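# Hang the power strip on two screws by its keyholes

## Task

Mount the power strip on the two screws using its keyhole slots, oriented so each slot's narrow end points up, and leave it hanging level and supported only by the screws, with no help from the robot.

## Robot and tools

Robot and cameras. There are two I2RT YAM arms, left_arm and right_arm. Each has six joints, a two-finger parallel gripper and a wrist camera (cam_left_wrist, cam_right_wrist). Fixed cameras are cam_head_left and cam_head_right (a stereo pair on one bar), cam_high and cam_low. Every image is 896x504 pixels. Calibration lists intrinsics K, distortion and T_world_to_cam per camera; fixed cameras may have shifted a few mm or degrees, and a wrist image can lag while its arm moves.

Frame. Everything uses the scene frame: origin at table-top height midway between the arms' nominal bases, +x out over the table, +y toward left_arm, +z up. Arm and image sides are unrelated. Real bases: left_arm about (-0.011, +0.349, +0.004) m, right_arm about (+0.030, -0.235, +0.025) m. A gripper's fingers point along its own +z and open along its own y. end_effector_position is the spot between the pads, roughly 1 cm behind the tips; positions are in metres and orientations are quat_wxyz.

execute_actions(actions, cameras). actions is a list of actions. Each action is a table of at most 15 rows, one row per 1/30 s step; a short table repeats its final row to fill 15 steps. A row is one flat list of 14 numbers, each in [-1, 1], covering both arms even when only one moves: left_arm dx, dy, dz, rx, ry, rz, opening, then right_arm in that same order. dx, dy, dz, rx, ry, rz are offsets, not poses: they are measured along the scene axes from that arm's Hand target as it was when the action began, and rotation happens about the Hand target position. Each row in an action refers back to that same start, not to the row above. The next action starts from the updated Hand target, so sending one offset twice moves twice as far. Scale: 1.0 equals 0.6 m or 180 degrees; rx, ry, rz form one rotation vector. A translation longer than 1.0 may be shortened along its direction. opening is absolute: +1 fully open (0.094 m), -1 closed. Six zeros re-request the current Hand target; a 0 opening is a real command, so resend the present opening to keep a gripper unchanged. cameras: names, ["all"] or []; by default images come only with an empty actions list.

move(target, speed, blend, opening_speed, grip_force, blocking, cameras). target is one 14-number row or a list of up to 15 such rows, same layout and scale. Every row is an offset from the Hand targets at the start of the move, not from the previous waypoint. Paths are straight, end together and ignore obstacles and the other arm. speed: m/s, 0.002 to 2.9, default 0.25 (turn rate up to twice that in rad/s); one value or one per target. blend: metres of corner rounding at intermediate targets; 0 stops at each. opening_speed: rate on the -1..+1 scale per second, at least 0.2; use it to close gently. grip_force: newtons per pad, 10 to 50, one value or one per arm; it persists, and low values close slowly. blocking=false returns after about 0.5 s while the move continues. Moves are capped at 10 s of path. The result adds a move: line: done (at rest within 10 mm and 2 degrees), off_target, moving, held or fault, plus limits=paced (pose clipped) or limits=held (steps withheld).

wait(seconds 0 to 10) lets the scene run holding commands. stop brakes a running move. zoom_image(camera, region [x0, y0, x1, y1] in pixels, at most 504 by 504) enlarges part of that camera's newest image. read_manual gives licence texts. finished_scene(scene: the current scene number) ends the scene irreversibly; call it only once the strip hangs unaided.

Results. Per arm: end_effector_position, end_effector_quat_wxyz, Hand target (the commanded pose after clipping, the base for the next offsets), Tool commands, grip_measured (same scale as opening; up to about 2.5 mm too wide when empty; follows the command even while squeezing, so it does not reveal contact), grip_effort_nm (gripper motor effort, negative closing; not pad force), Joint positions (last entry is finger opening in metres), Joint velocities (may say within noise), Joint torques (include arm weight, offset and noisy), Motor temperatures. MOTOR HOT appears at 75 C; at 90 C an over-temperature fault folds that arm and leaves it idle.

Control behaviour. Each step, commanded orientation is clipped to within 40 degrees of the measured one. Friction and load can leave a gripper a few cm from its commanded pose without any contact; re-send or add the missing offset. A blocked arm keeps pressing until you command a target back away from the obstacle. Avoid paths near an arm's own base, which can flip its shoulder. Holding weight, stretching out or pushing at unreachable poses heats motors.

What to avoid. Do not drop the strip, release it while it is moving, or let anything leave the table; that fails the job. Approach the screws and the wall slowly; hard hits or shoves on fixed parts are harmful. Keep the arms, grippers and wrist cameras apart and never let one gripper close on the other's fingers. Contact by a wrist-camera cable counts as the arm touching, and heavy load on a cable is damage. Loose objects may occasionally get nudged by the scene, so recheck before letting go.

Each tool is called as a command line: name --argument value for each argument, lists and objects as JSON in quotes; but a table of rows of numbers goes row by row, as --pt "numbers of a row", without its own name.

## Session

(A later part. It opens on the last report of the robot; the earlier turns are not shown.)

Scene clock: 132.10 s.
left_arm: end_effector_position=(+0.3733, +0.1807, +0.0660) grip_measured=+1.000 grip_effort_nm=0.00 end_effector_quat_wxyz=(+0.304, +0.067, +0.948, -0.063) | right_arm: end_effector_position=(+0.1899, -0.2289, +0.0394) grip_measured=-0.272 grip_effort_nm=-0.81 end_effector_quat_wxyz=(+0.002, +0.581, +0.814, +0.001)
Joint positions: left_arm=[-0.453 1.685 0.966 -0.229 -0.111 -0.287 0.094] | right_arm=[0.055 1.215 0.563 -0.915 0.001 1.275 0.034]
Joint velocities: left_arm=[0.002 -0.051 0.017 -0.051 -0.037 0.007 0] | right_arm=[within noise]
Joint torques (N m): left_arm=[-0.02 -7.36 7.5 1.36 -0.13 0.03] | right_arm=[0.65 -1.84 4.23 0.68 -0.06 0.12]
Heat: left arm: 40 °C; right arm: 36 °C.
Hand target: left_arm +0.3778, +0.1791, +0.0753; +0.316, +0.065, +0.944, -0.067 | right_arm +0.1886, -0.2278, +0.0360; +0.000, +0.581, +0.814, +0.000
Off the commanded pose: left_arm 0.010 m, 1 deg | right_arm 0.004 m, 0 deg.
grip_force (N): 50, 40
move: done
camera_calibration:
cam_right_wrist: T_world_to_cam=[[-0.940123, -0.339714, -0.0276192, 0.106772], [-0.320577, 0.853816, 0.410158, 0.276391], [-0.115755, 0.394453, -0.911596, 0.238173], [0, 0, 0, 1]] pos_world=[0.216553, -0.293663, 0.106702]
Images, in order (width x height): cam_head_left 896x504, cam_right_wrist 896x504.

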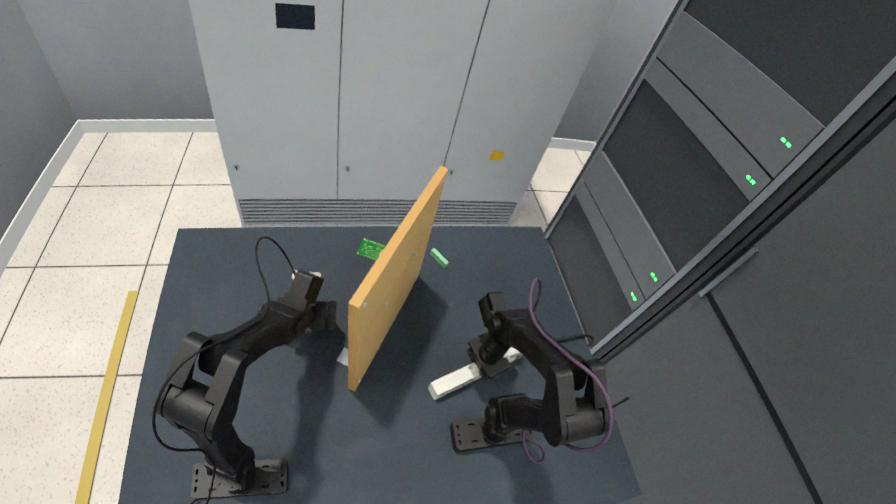

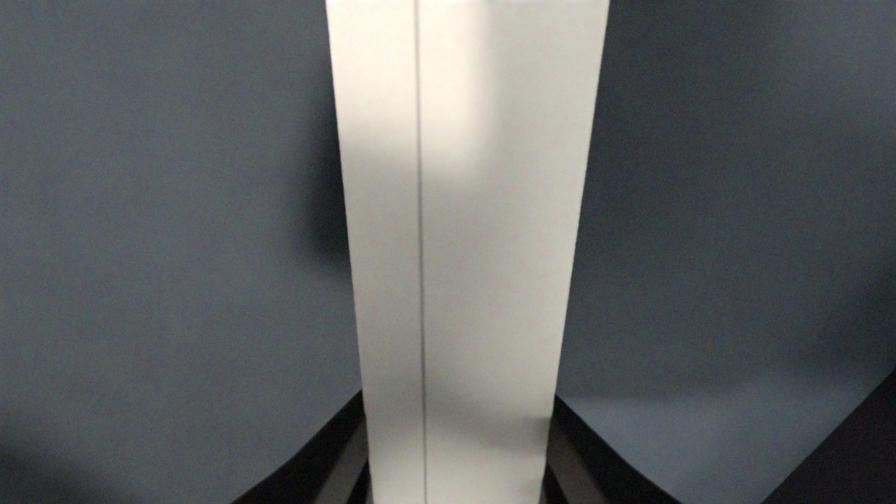

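move --pt "0 0 0 0 0 0 1 0 0 0.2067 0 0 0 -0.6" --pt "0 0 0 0 0 0 1 0.219 -0.0703 0.2233 0 0 0 -0.6" --pt "0 0 0 0 0 0 1 0.1857 -0.1203 0.2233 0 0 0.5022 -0.6" --speed '[0.12,0.2,0.2]' --blend '[0.02,0.02,0]' --cameras '["cam_right_wrist","cam_head_left","cam_head_right","cam_high"]'

Scene clock: 141.83 s.
left_arm: end_effector_position=(+0.3733, +0.1807, +0.0660) grip_measured=+1.000 grip_effort_nm=0.00 end_effector_quat_wxyz=(+0.304, +0.067, +0.948, -0.063) | right_arm: end_effector_position=(+0.2942, -0.3192, +0.1624) grip_measured=-0.273 grip_effort_nm=-0.85 end_effector_quat_wxyz=(-0.037, -0.126, +0.991, -0.035)
Joint positions: left_arm=[-0.453 1.685 0.966 -0.229 -0.111 -0.287 0.094] | right_arm=[-0.231 1.629 1.408 -1.393 0.092 -0.502 0.034]
Joint torques (N m): left_arm=[-0.05 -7.35 7.5 1.36 -0.13 0.04] | right_arm=[1.35 -10.3 5.14 0.56 -0.86 -0.7]
Heat: left arm: 40 °C; right arm: 35 °C.
Hand target: left_arm +0.3778, +0.1791, +0.0753; +0.316, +0.065, +0.944, -0.067 | right_arm +0.3001, -0.3000, +0.1700; +0.000, -0.168, +0.986, +0.000
Off the commanded pose: left_arm 0.010 m, 1 deg | right_arm 0.021 m, 8 deg.
grip_force (N): 50, 40
move: off_target (right_arm)
camera_calibration:
cam_right_wrist: T_world_to_cam=[[0.26534, -0.963537, 0.0345236, -0.386249], [-0.846785, -0.215768, 0.486209, 0.13743], [-0.461031, -0.158245, -0.87316, 0.316894], [0, 0, 0, 1]] pos_world=[0.364959, -0.292366, 0.223214]
Images, in order (width x height): cam_head_left 896x504, cam_head_right 896x504, cam_high 896x504, cam_right_wrist 896x504.

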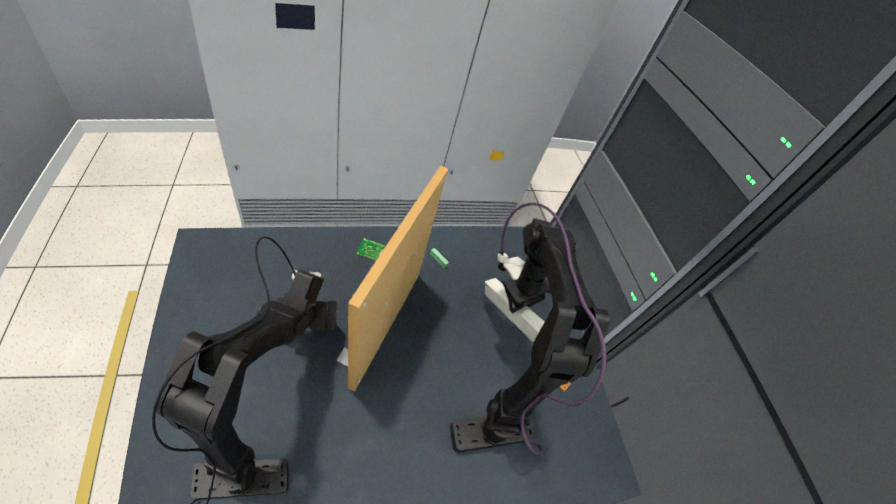

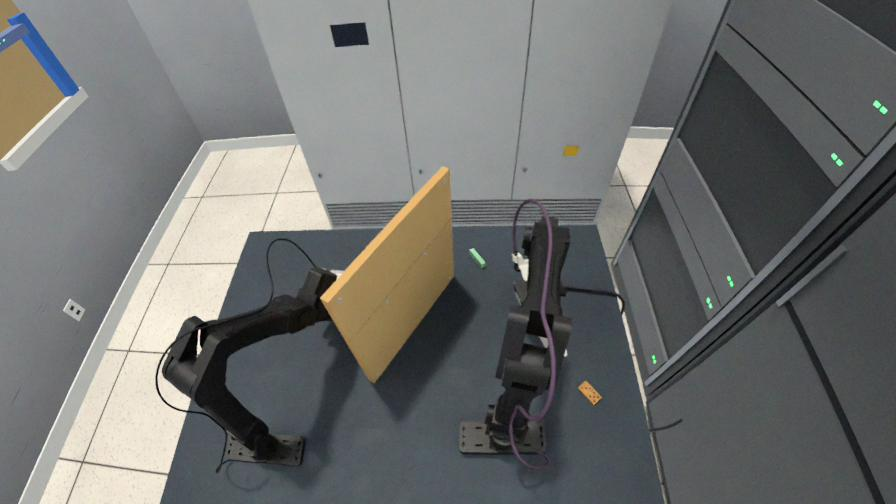

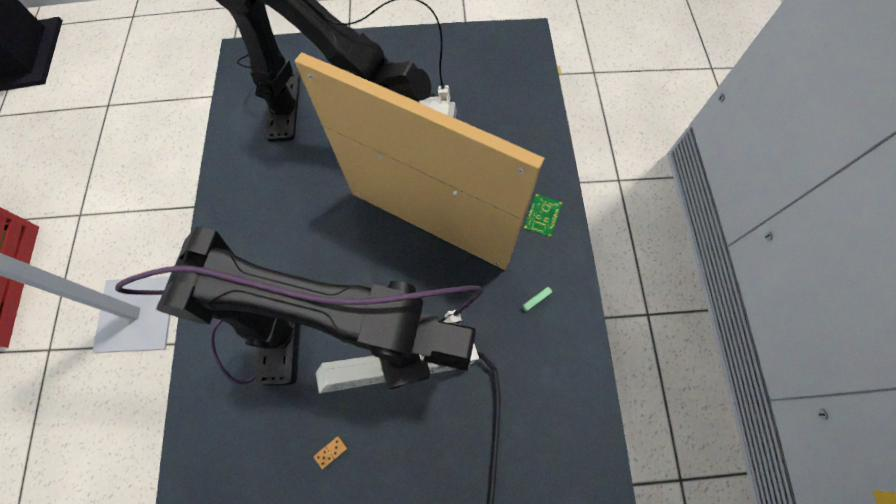

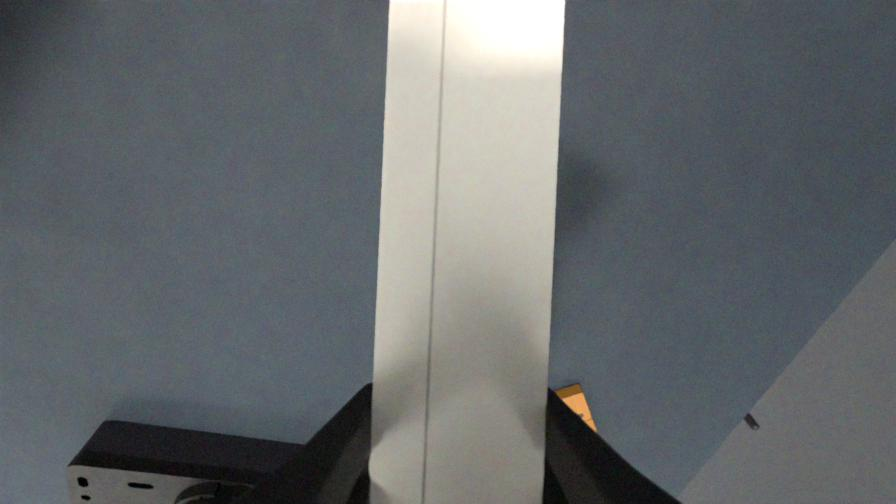

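zoom_image --camera "cam_head_right" --region '[480, 210, 700, 380]'

zoom_image --camera "cam_high" --region '[290, 290, 560, 504]'

zoom_image --camera "cam_head_left" --region '[440, 220, 620, 400]'

Scaled by 2.291 from the camera's 896x504 image, which has a finer 1280x720 frame.

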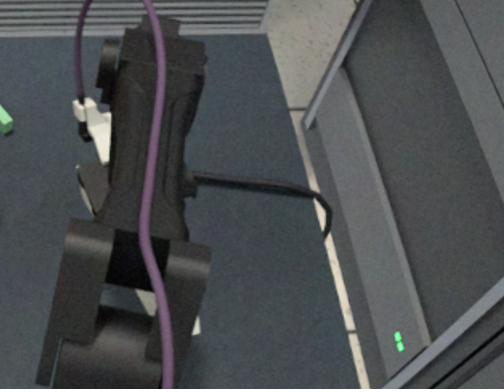

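Scaled by 1.867 from the camera's 896x504 image, which has a finer 1280x720 frame.

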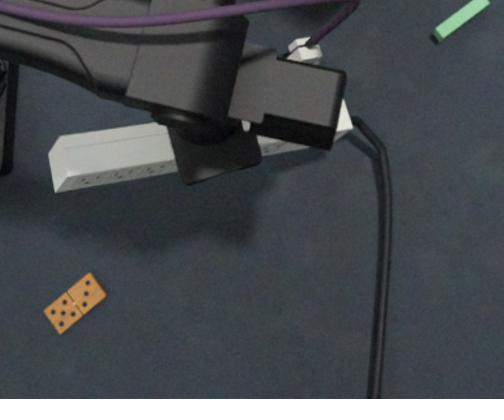

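Scaled by 2.800 from the camera's 896x504 image, which has a finer 1280x720 frame.

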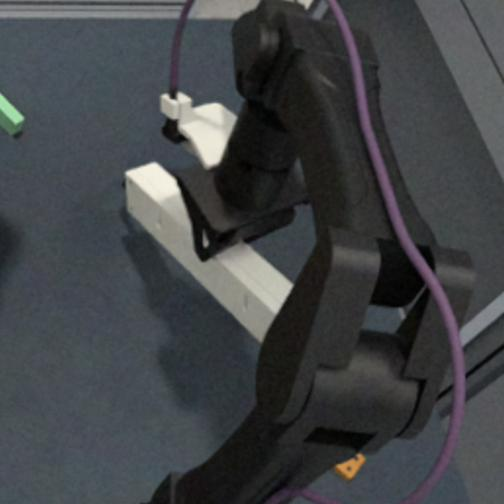

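wait --seconds 0.1 --cameras '["cam_right_wrist", "cam_high"]'

Scene clock: 145.00 s.
left_arm: end_effector_position=(+0.3733, +0.1807, +0.0660) grip_measured=+1.000 grip_effort_nm=0.00 end_effector_quat_wxyz=(+0.304, +0.067, +0.948, -0.063) | right_arm: end_effector_position=(+0.2942, -0.3193, +0.1624) grip_measured=-0.273 grip_effort_nm=-0.85 end_effector_quat_wxyz=(-0.037, -0.126, +0.991, -0.035)
Joint positions: left_arm=[-0.453 1.685 0.966 -0.229 -0.111 -0.287 0.094] | right_arm=[-0.231 1.629 1.408 -1.393 0.092 -0.502 0.034]
Joint torques (N m): left_arm=[-0.03 -7.38 7.51 1.36 -0.13 0.04] | right_arm=[1.28 -10.37 5.35 0.54 -0.83 -0.71]
Heat: left arm: 40 °C; right arm: 35 °C.
Hand target: left_arm +0.3778, +0.1791, +0.0753; +0.316, +0.065, +0.944, -0.067 | right_arm +0.3000, -0.3000, +0.1700; +0.000, -0.168, +0.986, +0.000
Tool commands: left_gripper/opening=+1.0 right_gripper/opening=-0.6
Off the commanded pose: left_arm 0.010 m, 1 deg | right_arm 0.021 m, 8 deg.
grip_force (N): 50, 40
wait: 0.10 s; at rest from the start
camera_calibration:
cam_right_wrist: T_world_to_cam=[[0.266033, -0.963329, 0.0349843, -0.386572], [-0.846723, -0.216176, 0.486135, 0.137388], [-0.460745, -0.15895, -0.873183, 0.316632], [0, 0, 0, 1]] pos_world=[0.365057, -0.292368, 0.223212]
Images, in order (width x height): cam_high 896x504, cam_right_wrist 896x504.

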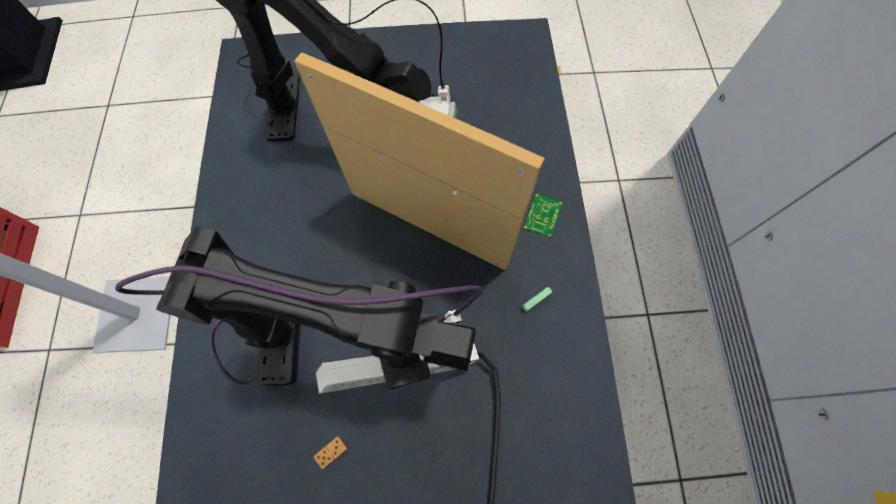

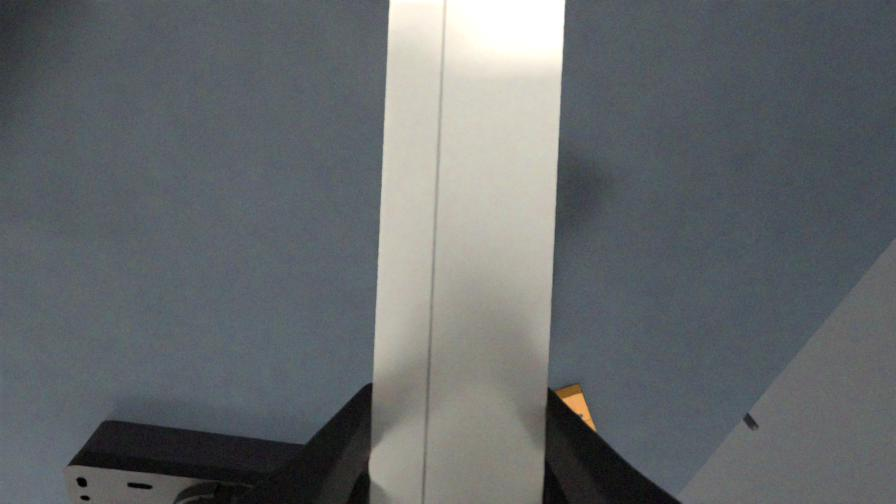

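move --target '[0,0,0,0,0,0,1, 0.0,-0.025,-0.1133,-0.3282,-0.1808,-0.0159,-0.6]' --speed 0.15 --grip_force '[50,50]' --cameras '["cam_right_wrist","cam_head_left","cam_head_right","cam_high"]'

Scene clock: 158.73 s.
left_arm: end_effector_position=(+0.3733, +0.1807, +0.0660) grip_measured=+1.000 grip_effort_nm=0.00 end_effector_quat_wxyz=(+0.304, +0.067, +0.948, -0.063) | right_arm: end_effector_position=(+0.2935, -0.3133, +0.0908) grip_measured=-0.279 grip_effort_nm=-1.03 end_effector_quat_wxyz=(+0.159, -0.132, +0.840, -0.502)
Joint positions: left_arm=[-0.453 1.685 0.966 -0.229 -0.111 -0.287 0.094] | right_arm=[0.349 1.478 0.513 -0.342 1.091 -0.143 0.034]
Joint torques (N m): left_arm=[-0.05 -7.36 7.5 1.36 -0.13 0.04] | right_arm=[0.65 -3.96 4.68 1.4 0.98 0.01]
Heat: left arm: 40 °C; right arm: 35 °C.
Hand target: left_arm +0.3778, +0.1791, +0.0753; +0.316, +0.065, +0.944, -0.067 | right_arm +0.3000, -0.3150, +0.1021; +0.183, -0.116, +0.824, -0.524
Off the commanded pose: left_arm 0.010 m, 1 deg | right_arm 0.013 m, 5 deg.
move: off_target (right_arm)
camera_calibration:
cam_right_wrist: T_world_to_cam=[[0.0861917, -0.47458, 0.875982, -0.248692], [-0.996183, -0.0289031, 0.08236, 0.312053], [-0.0137678, -0.879738, -0.47526, -0.138409], [0, 0, 0, 1]] pos_world=[0.330391, -0.230769, 0.126369]
Images, in order (width x height): cam_head_left 896x504, cam_head_right 896x504, cam_high 896x504, cam_right_wrist 896x504.

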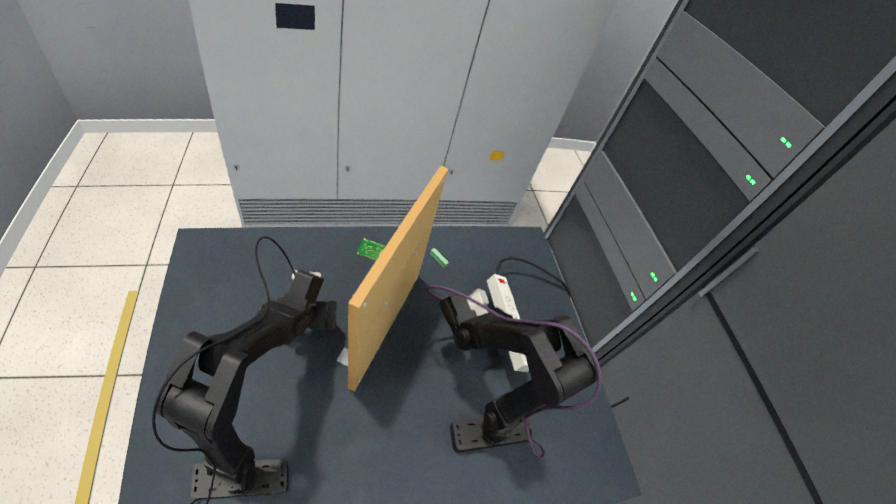

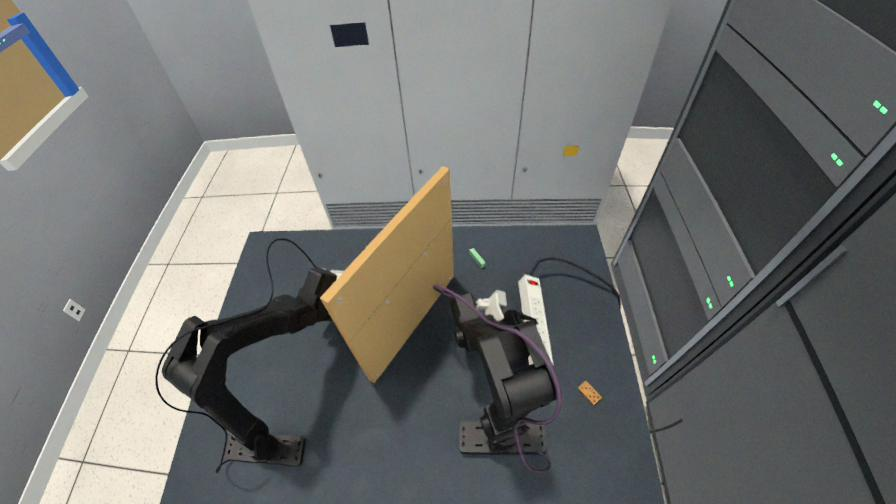

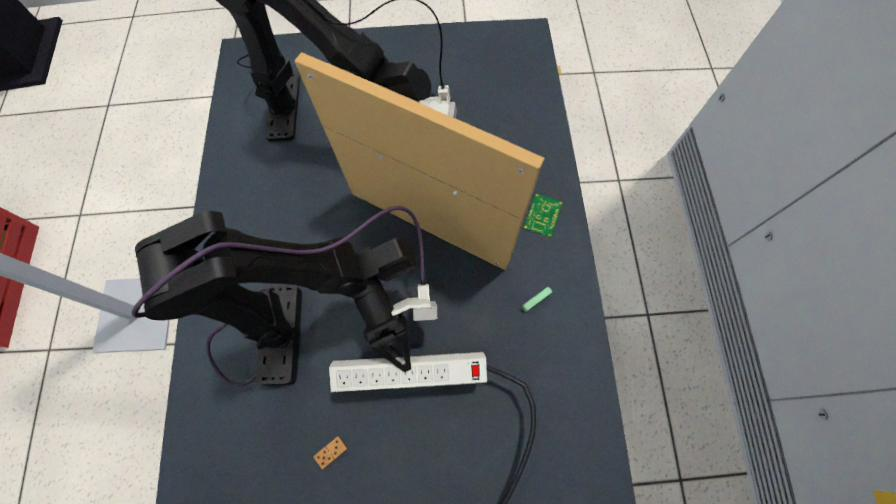

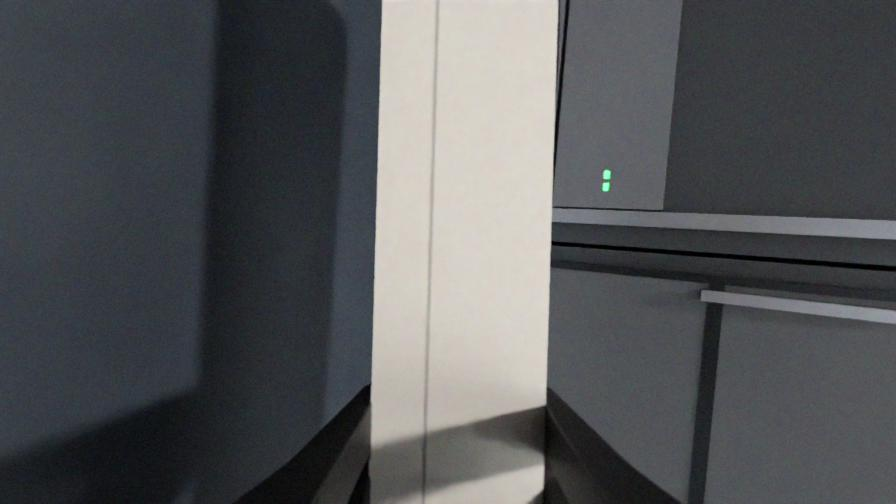

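move --target '[0,0,0,0,0,0,1, 0.0,0.0,-0.085,0,-0.019,0,-0.6]' --speed 0.08 --cameras '["cam_right_wrist","cam_head_left","cam_head_right","cam_high"]'

Scene clock: 163.43 s.
left_arm: end_effector_position=(+0.3733, +0.1807, +0.0660) grip_measured=+1.000 grip_effort_nm=0.00 end_effector_quat_wxyz=(+0.304, +0.067, +0.948, -0.063) | right_arm: end_effector_position=(+0.2955, -0.3133, +0.0408) grip_measured=-0.279 grip_effort_nm=-1.03 end_effector_quat_wxyz=(+0.187, -0.115, +0.834, -0.507)
Joint positions: left_arm=[-0.453 1.685 0.966 -0.229 -0.111 -0.287 0.094] | right_arm=[0.355 1.715 0.396 0.075 1.115 -0.145 0.034]
Joint torques (N m): left_arm=[-0.03 -7.36 7.5 1.36 -0.13 0.04] | right_arm=[0.57 -4.75 2.8 1.48 0.98 -0.03]
Heat: left arm: 41 °C; right arm: 35 °C.
Hand target: left_arm +0.3778, +0.1791, +0.0753; +0.316, +0.065, +0.944, -0.067 | right_arm +0.3001, -0.3149, +0.0511; +0.207, -0.100, +0.818, -0.527
Off the commanded pose: left_arm 0.010 m, 1 deg | right_arm 0.011 m, 4 deg.
move: off_target (right_arm)
camera_calibration:
cam_right_wrist: T_world_to_cam=[[0.0275424, -0.473103, 0.880576, -0.187351], [-0.999466, -0.028525, 0.0159355, 0.321965], [0.0175793, -0.880545, -0.473636, -0.171735], [0, 0, 0, 1]] pos_world=[0.329972, -0.230673, 0.0785065]
Images, in order (width x height): cam_head_left 896x504, cam_head_right 896x504, cam_high 896x504, cam_right_wrist 896x504.

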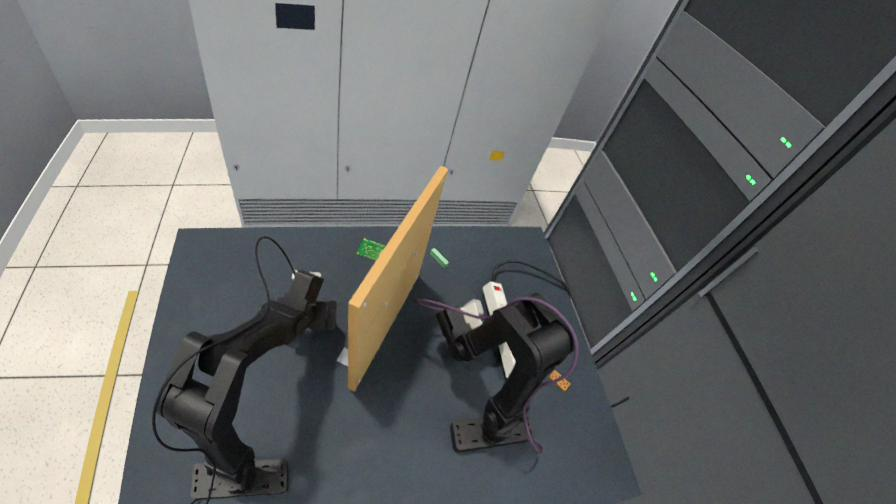

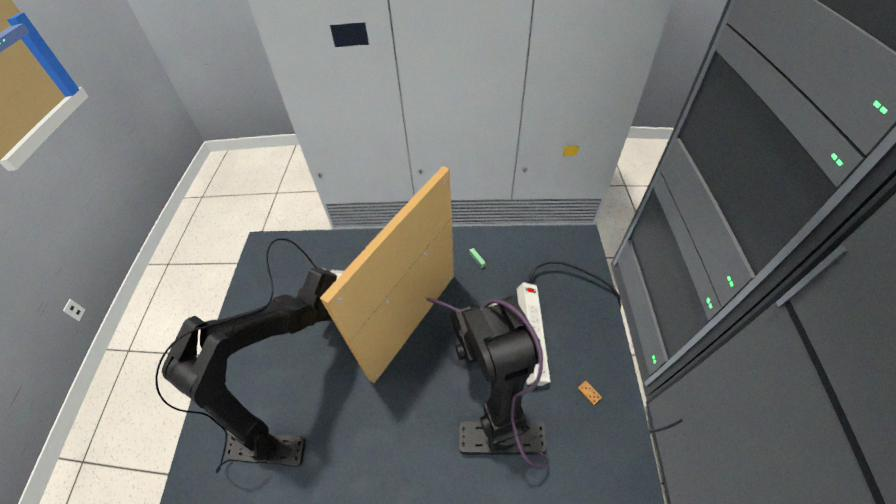

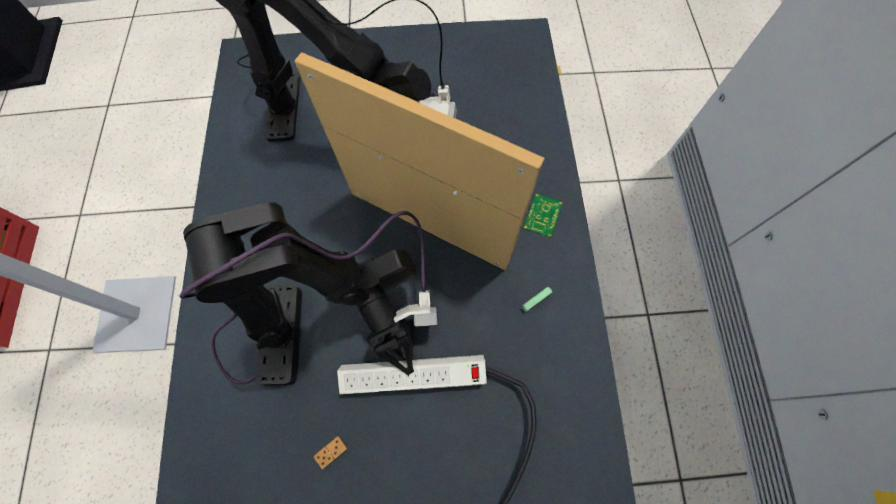

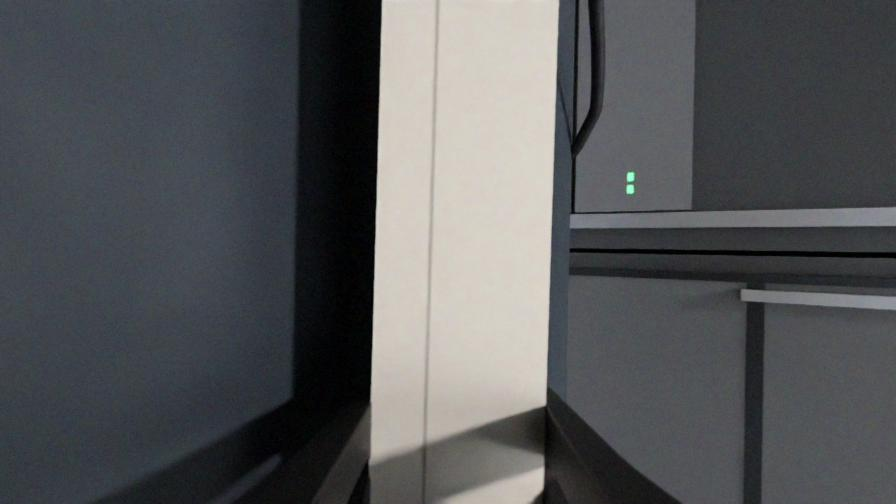

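move --target '[0,0,0,0,0,0,1, 0.0,0.0,-0.0133,0,0,0,-0.6]' --speed 0.04 --cameras '["cam_right_wrist","cam_high","cam_low"]'

Scene clock: 165.30 s.
left_arm: end_effector_position=(+0.3733, +0.1807, +0.0660) grip_measured=+1.000 grip_effort_nm=0.00 end_effector_quat_wxyz=(+0.304, +0.067, +0.948, -0.063) | right_arm: end_effector_position=(+0.2949, -0.3140, +0.0338) grip_measured=-0.279 grip_effort_nm=-1.03 end_effector_quat_wxyz=(+0.184, -0.118, +0.832, -0.510)
Joint positions: left_arm=[-0.453 1.685 0.966 -0.229 -0.111 -0.287 0.094] | right_arm=[0.355 1.759 0.388 0.126 1.122 -0.154 0.034]
Joint torques (N m): left_arm=[-0.03 -7.38 7.5 1.36 -0.14 0.03] | right_arm=[0.76 -4.82 2.56 1.51 0.89 0.11]
Heat: left arm: 41 °C; right arm: 35 °C.
Hand target: left_arm +0.3778, +0.1791, +0.0753; +0.316, +0.065, +0.944, -0.067 | right_arm +0.3001, -0.3149, +0.0431; +0.207, -0.100, +0.818, -0.527
Off the commanded pose: left_arm 0.010 m, 1 deg | right_arm 0.011 m, 4 deg.
move: off_target (right_arm)
camera_calibration:
cam_right_wrist: T_world_to_cam=[[0.033584, -0.464355, 0.885012, -0.180737], [-0.999309, -0.029727, 0.0223239, 0.320785], [0.0159426, -0.88515, -0.465033, -0.176934], [0, 0, 0, 1]] pos_world=[0.329454, -0.231003, 0.0705127]
Images, in order (width x height): cam_high 896x504, cam_low 896x504, cam_right_wrist 896x504.

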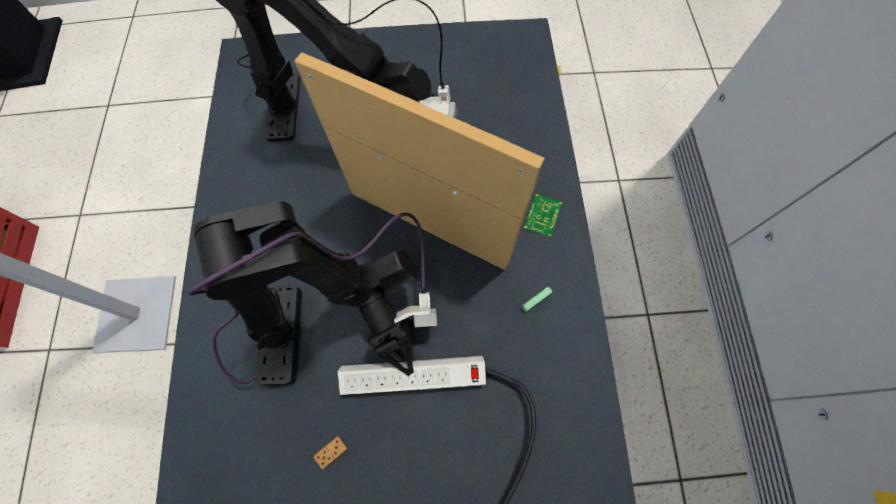

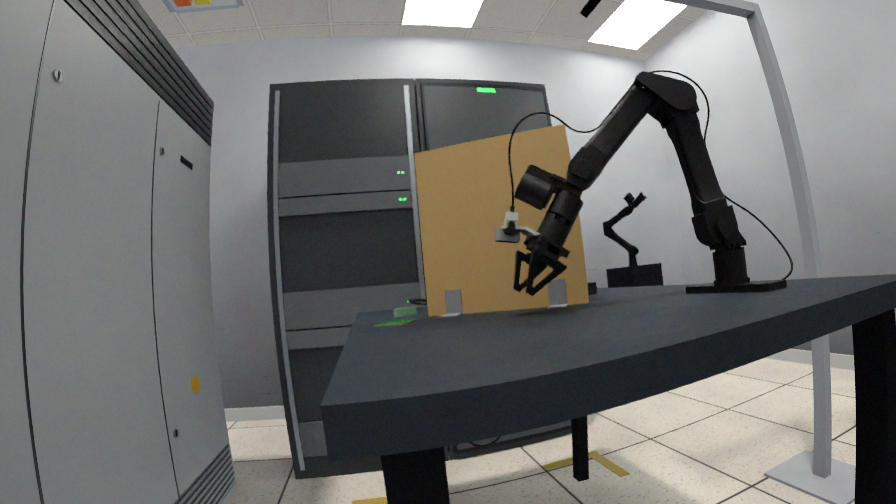

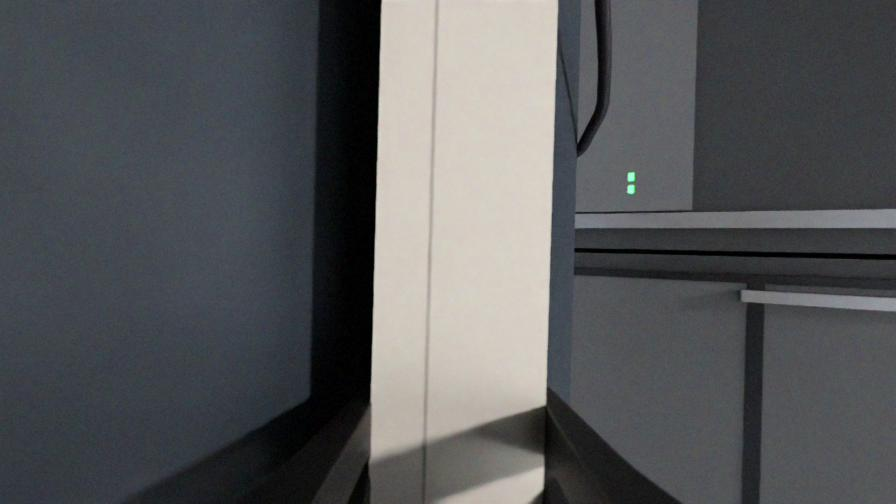

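move --target '[0,0,0,0,0,0,1, 0.0,0.0,-0.0067,0,0,0,-0.6]' --speed 0.03 --cameras '["cam_right_wrist"]'

Scene clock: 167.77 s.
left_arm: end_effector_position=(+0.3733, +0.1807, +0.0660) grip_measured=+1.000 grip_effort_nm=0.00 end_effector_quat_wxyz=(+0.304, +0.067, +0.948, -0.063) | right_arm: end_effector_position=(+0.2956, -0.3150, +0.0327) grip_measured=-0.279 grip_effort_nm=-1.03 end_effector_quat_wxyz=(+0.183, -0.120, +0.828, -0.517)
Joint positions: left_arm=[-0.453 1.685 0.966 -0.229 -0.111 -0.287 0.094] | right_arm=[0.355 1.781 0.388 0.151 1.136 -0.164 0.034]
Joint torques (N m): left_arm=[-0.03 -7.36 7.49 1.36 -0.13 0.04] | right_arm=[0.44 -4.72 2.24 1.55 0.78 0.21]
Heat: left arm: 41 °C; right arm: 35 °C.
Hand target: left_arm +0.3778, +0.1791, +0.0753; +0.316, +0.065, +0.944, -0.067 | right_arm +0.3000, -0.3149, +0.0391; +0.207, -0.100, +0.818, -0.527
Off the commanded pose: left_arm 0.010 m, 1 deg | right_arm 0.008 m, 4 deg.
move: off_target (right_arm)
camera_calibration:
cam_right_wrist: T_world_to_cam=[[0.0345077, -0.449729, 0.892498, -0.176174], [-0.999293, -0.0288748, 0.0240868, 0.321596], [0.0149382, -0.892698, -0.450407, -0.180916], [0, 0, 0, 1]] pos_world=[0.330151, -0.231448, 0.068003]
Images, in order (width x height): cam_right_wrist 896x504.

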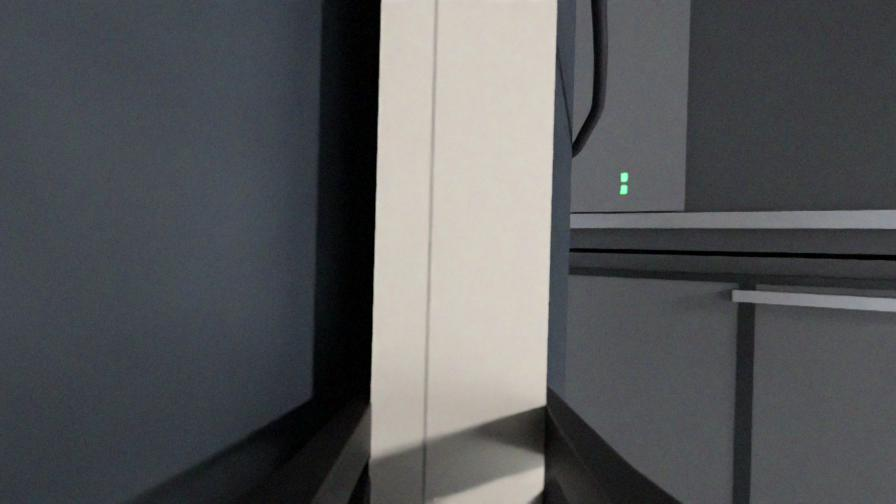

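move --pt "0 0 0 0 0 0 1 0.0 0.0 -0.005 0 0 0 -0.6" --pt "0 0 0 0 0 0 1 0.0 0.0 -0.005 0 0 0 0.1" --speed 0.03 --opening_speed 0.25 --cameras '["cam_right_wrist","cam_high","cam_head_right"]'

Scene clock: 172.83 s.
left_arm: end_effector_position=(+0.3733, +0.1807, +0.0660) grip_measured=+1.000 grip_effort_nm=0.00 end_effector_quat_wxyz=(+0.304, +0.067, +0.948, -0.063) | right_arm: end_effector_position=(+0.3012, -0.3143, +0.0349) grip_measured=+0.098 grip_effort_nm=0.09 end_effector_quat_wxyz=(+0.203, -0.105, +0.823, -0.520)
Joint positions: left_arm=[-0.453 1.685 0.966 -0.229 -0.111 -0.287 0.094] | right_arm=[0.355 1.798 0.384 0.223 1.153 -0.167 0.052]
Joint torques (N m): left_arm=[-0.03 -7.36 7.51 1.36 -0.13 0.03] | right_arm=[0.54 -4.59 2.17 1.26 0.62 0.12]
Heat: left arm: 41 °C; right arm: 35 °C.
Hand target: left_arm +0.3778, +0.1791, +0.0753; +0.316, +0.065, +0.944, -0.067 | right_arm +0.3000, -0.3150, +0.0360; +0.207, -0.100, +0.818, -0.527
Off the commanded pose: left_arm 0.010 m, 1 deg | right_arm 0.002 m, 1 deg.
move: done; target 2's new opening was sent with right_arm's hand 0.006 m and 4 deg from that target
camera_calibration:
cam_right_wrist: T_world_to_cam=[[-0.0131851, -0.450457, 0.892701, -0.163837], [-0.999331, -0.0245291, -0.0271374, 0.330368], [0.0341213, -0.892461, -0.449832, -0.185037], [0, 0, 0, 1]] pos_world=[0.3343, -0.230836, 0.071987]
Images, in order (width x height): cam_head_right 896x504, cam_high 896x504, cam_right_wrist 896x504.

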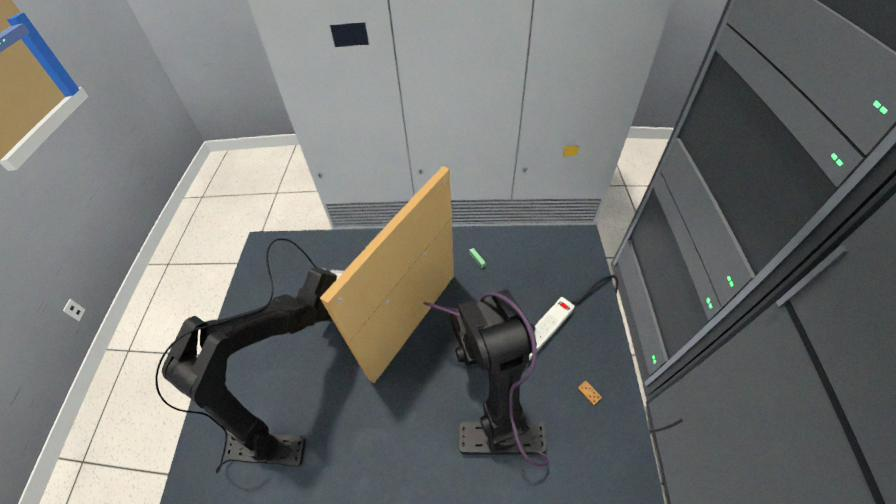

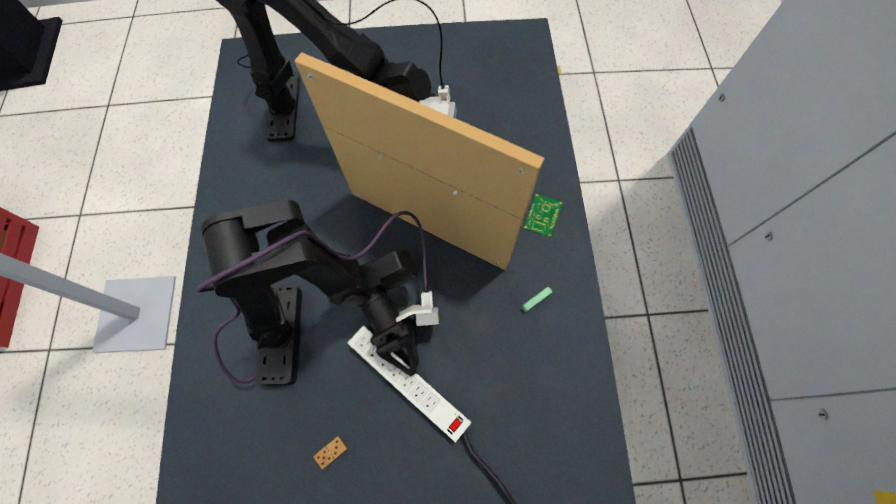

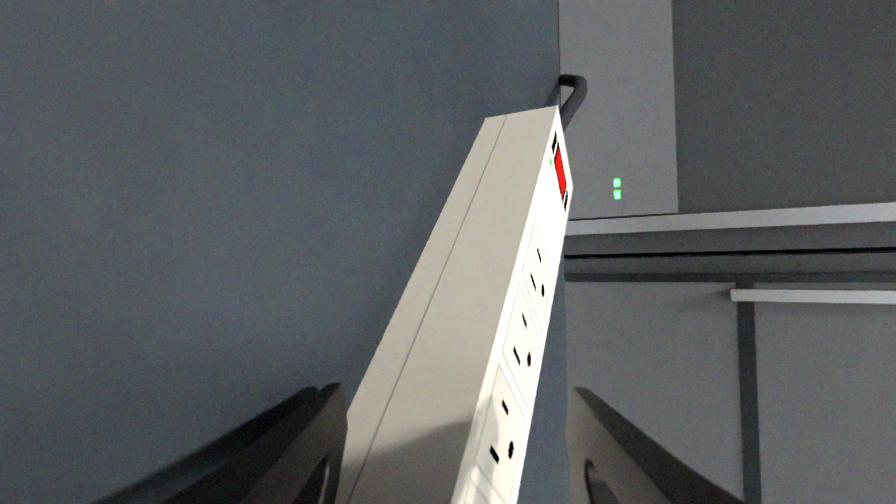

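zoom_image --camera "cam_high" --region '[330, 270, 490, 450]'

zoom_image --camera "cam_right_wrist" --region '[300, 300, 640, 504]'

zoom_image --camera "cam_head_right" --region '[440, 270, 640, 400]'

Scaled by 2.800 from the camera's 896x504 image, which has a finer 1280x720 frame.

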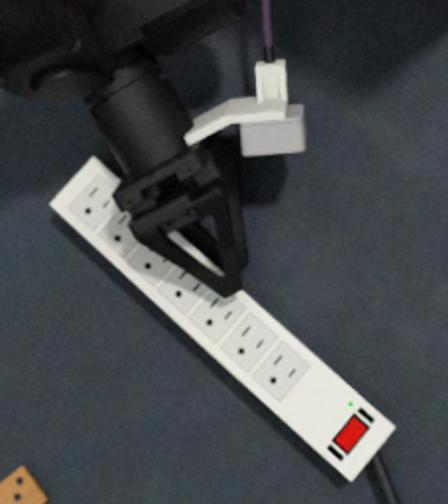

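Scaled by 1.482 from the camera's 896x504 image, which has a finer 1280x720 frame.

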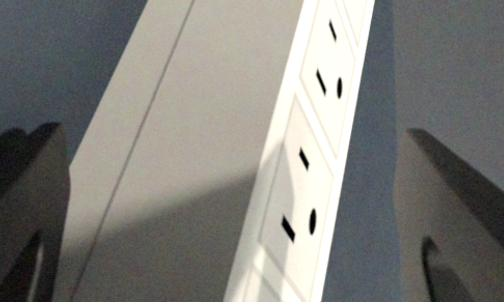

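Scaled by 2.520 from the camera's 896x504 image, which has a finer 1280x720 frame.

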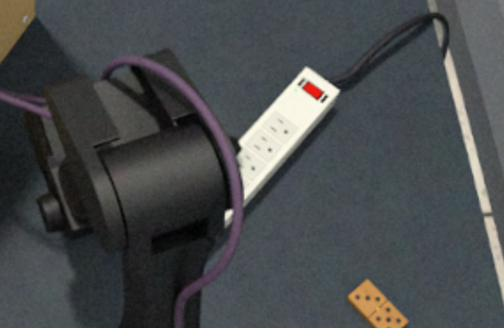

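move --pt "0 0 0 0 0 0 1 0.0 0.0 -0.005 0 0 0 0.1" --pt "0 0 0 0 0 0 1 0.0 0.0583 -0.005 0 0 0 0.1" --speed '[0.03,0.04]' --cameras '["cam_right_wrist","cam_high","cam_head_right"]'

Scene clock: 181.67 s.
left_arm: end_effector_position=(+0.3733, +0.1807, +0.0660) grip_measured=+1.000 grip_effort_nm=0.00 end_effector_quat_wxyz=(+0.304, +0.067, +0.948, -0.063) | right_arm: end_effector_position=(+0.2980, -0.2809, +0.0314) grip_measured=+0.098 grip_effort_nm=0.09 end_effector_quat_wxyz=(+0.205, -0.102, +0.823, -0.520)
Joint positions: left_arm=[-0.453 1.685 0.966 -0.229 -0.111 -0.287 0.094] | right_arm=[0.51 1.878 0.526 -0.194 1.187 0.225 0.052]
Joint torques (N m): left_arm=[-0.03 -7.36 7.5 1.36 -0.13 0.03] | right_arm=[0.47 -4.93 3.9 0.46 0.62 0.14]
Heat: left arm: 41 °C; right arm: 35 °C.
Hand target: left_arm +0.3778, +0.1791, +0.0753; +0.316, +0.065, +0.944, -0.067 | right_arm +0.3000, -0.2800, +0.0330; +0.207, -0.100, +0.818, -0.527
Off the commanded pose: left_arm 0.010 m, 1 deg | right_arm 0.003 m, 1 deg.
move: done
camera_calibration:
cam_right_wrist: T_world_to_cam=[[-0.0203912, -0.451303, 0.892138, -0.14375], [-0.999138, -0.0230791, -0.0345118, 0.328552], [0.0361651, -0.892072, -0.450443, -0.157205], [0, 0, 0, 1]] pos_world=[0.331023, -0.19753, 0.0687717]
Images, in order (width x height): cam_head_right 896x504, cam_high 896x504, cam_right_wrist 896x504.

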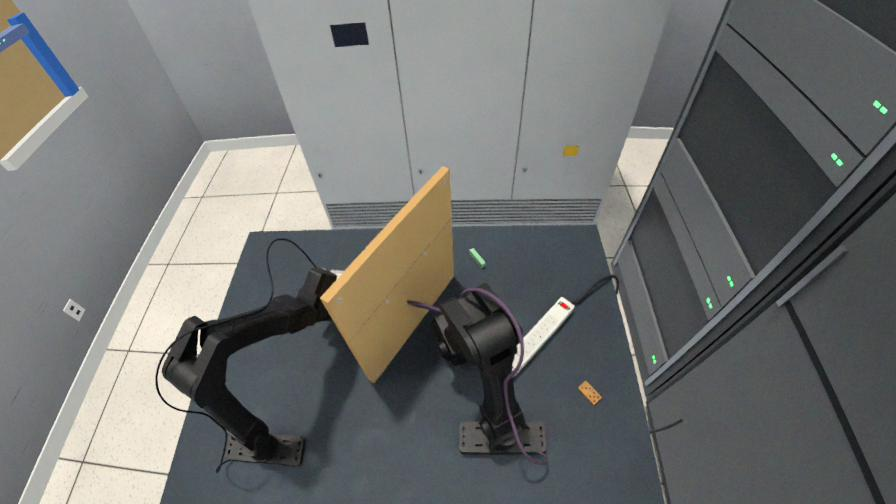

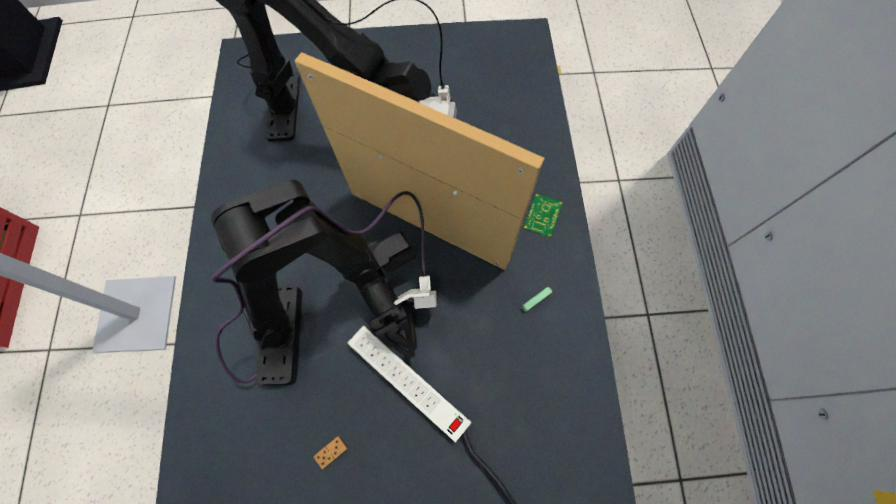

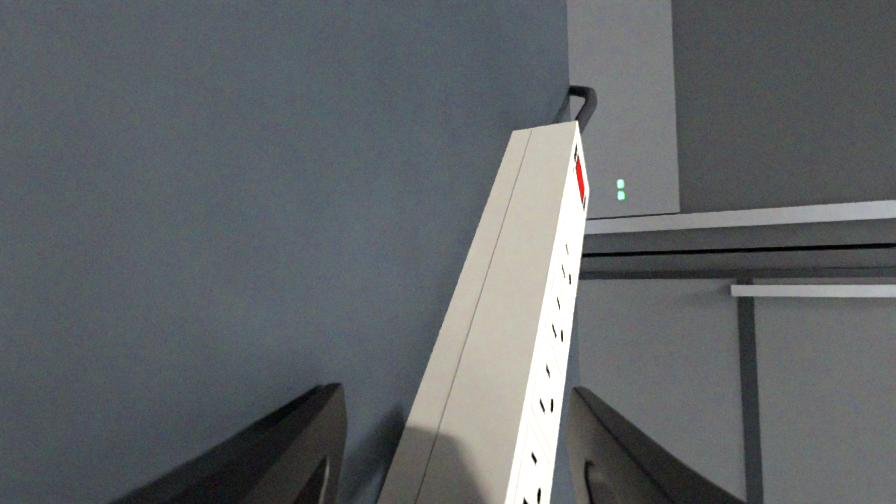

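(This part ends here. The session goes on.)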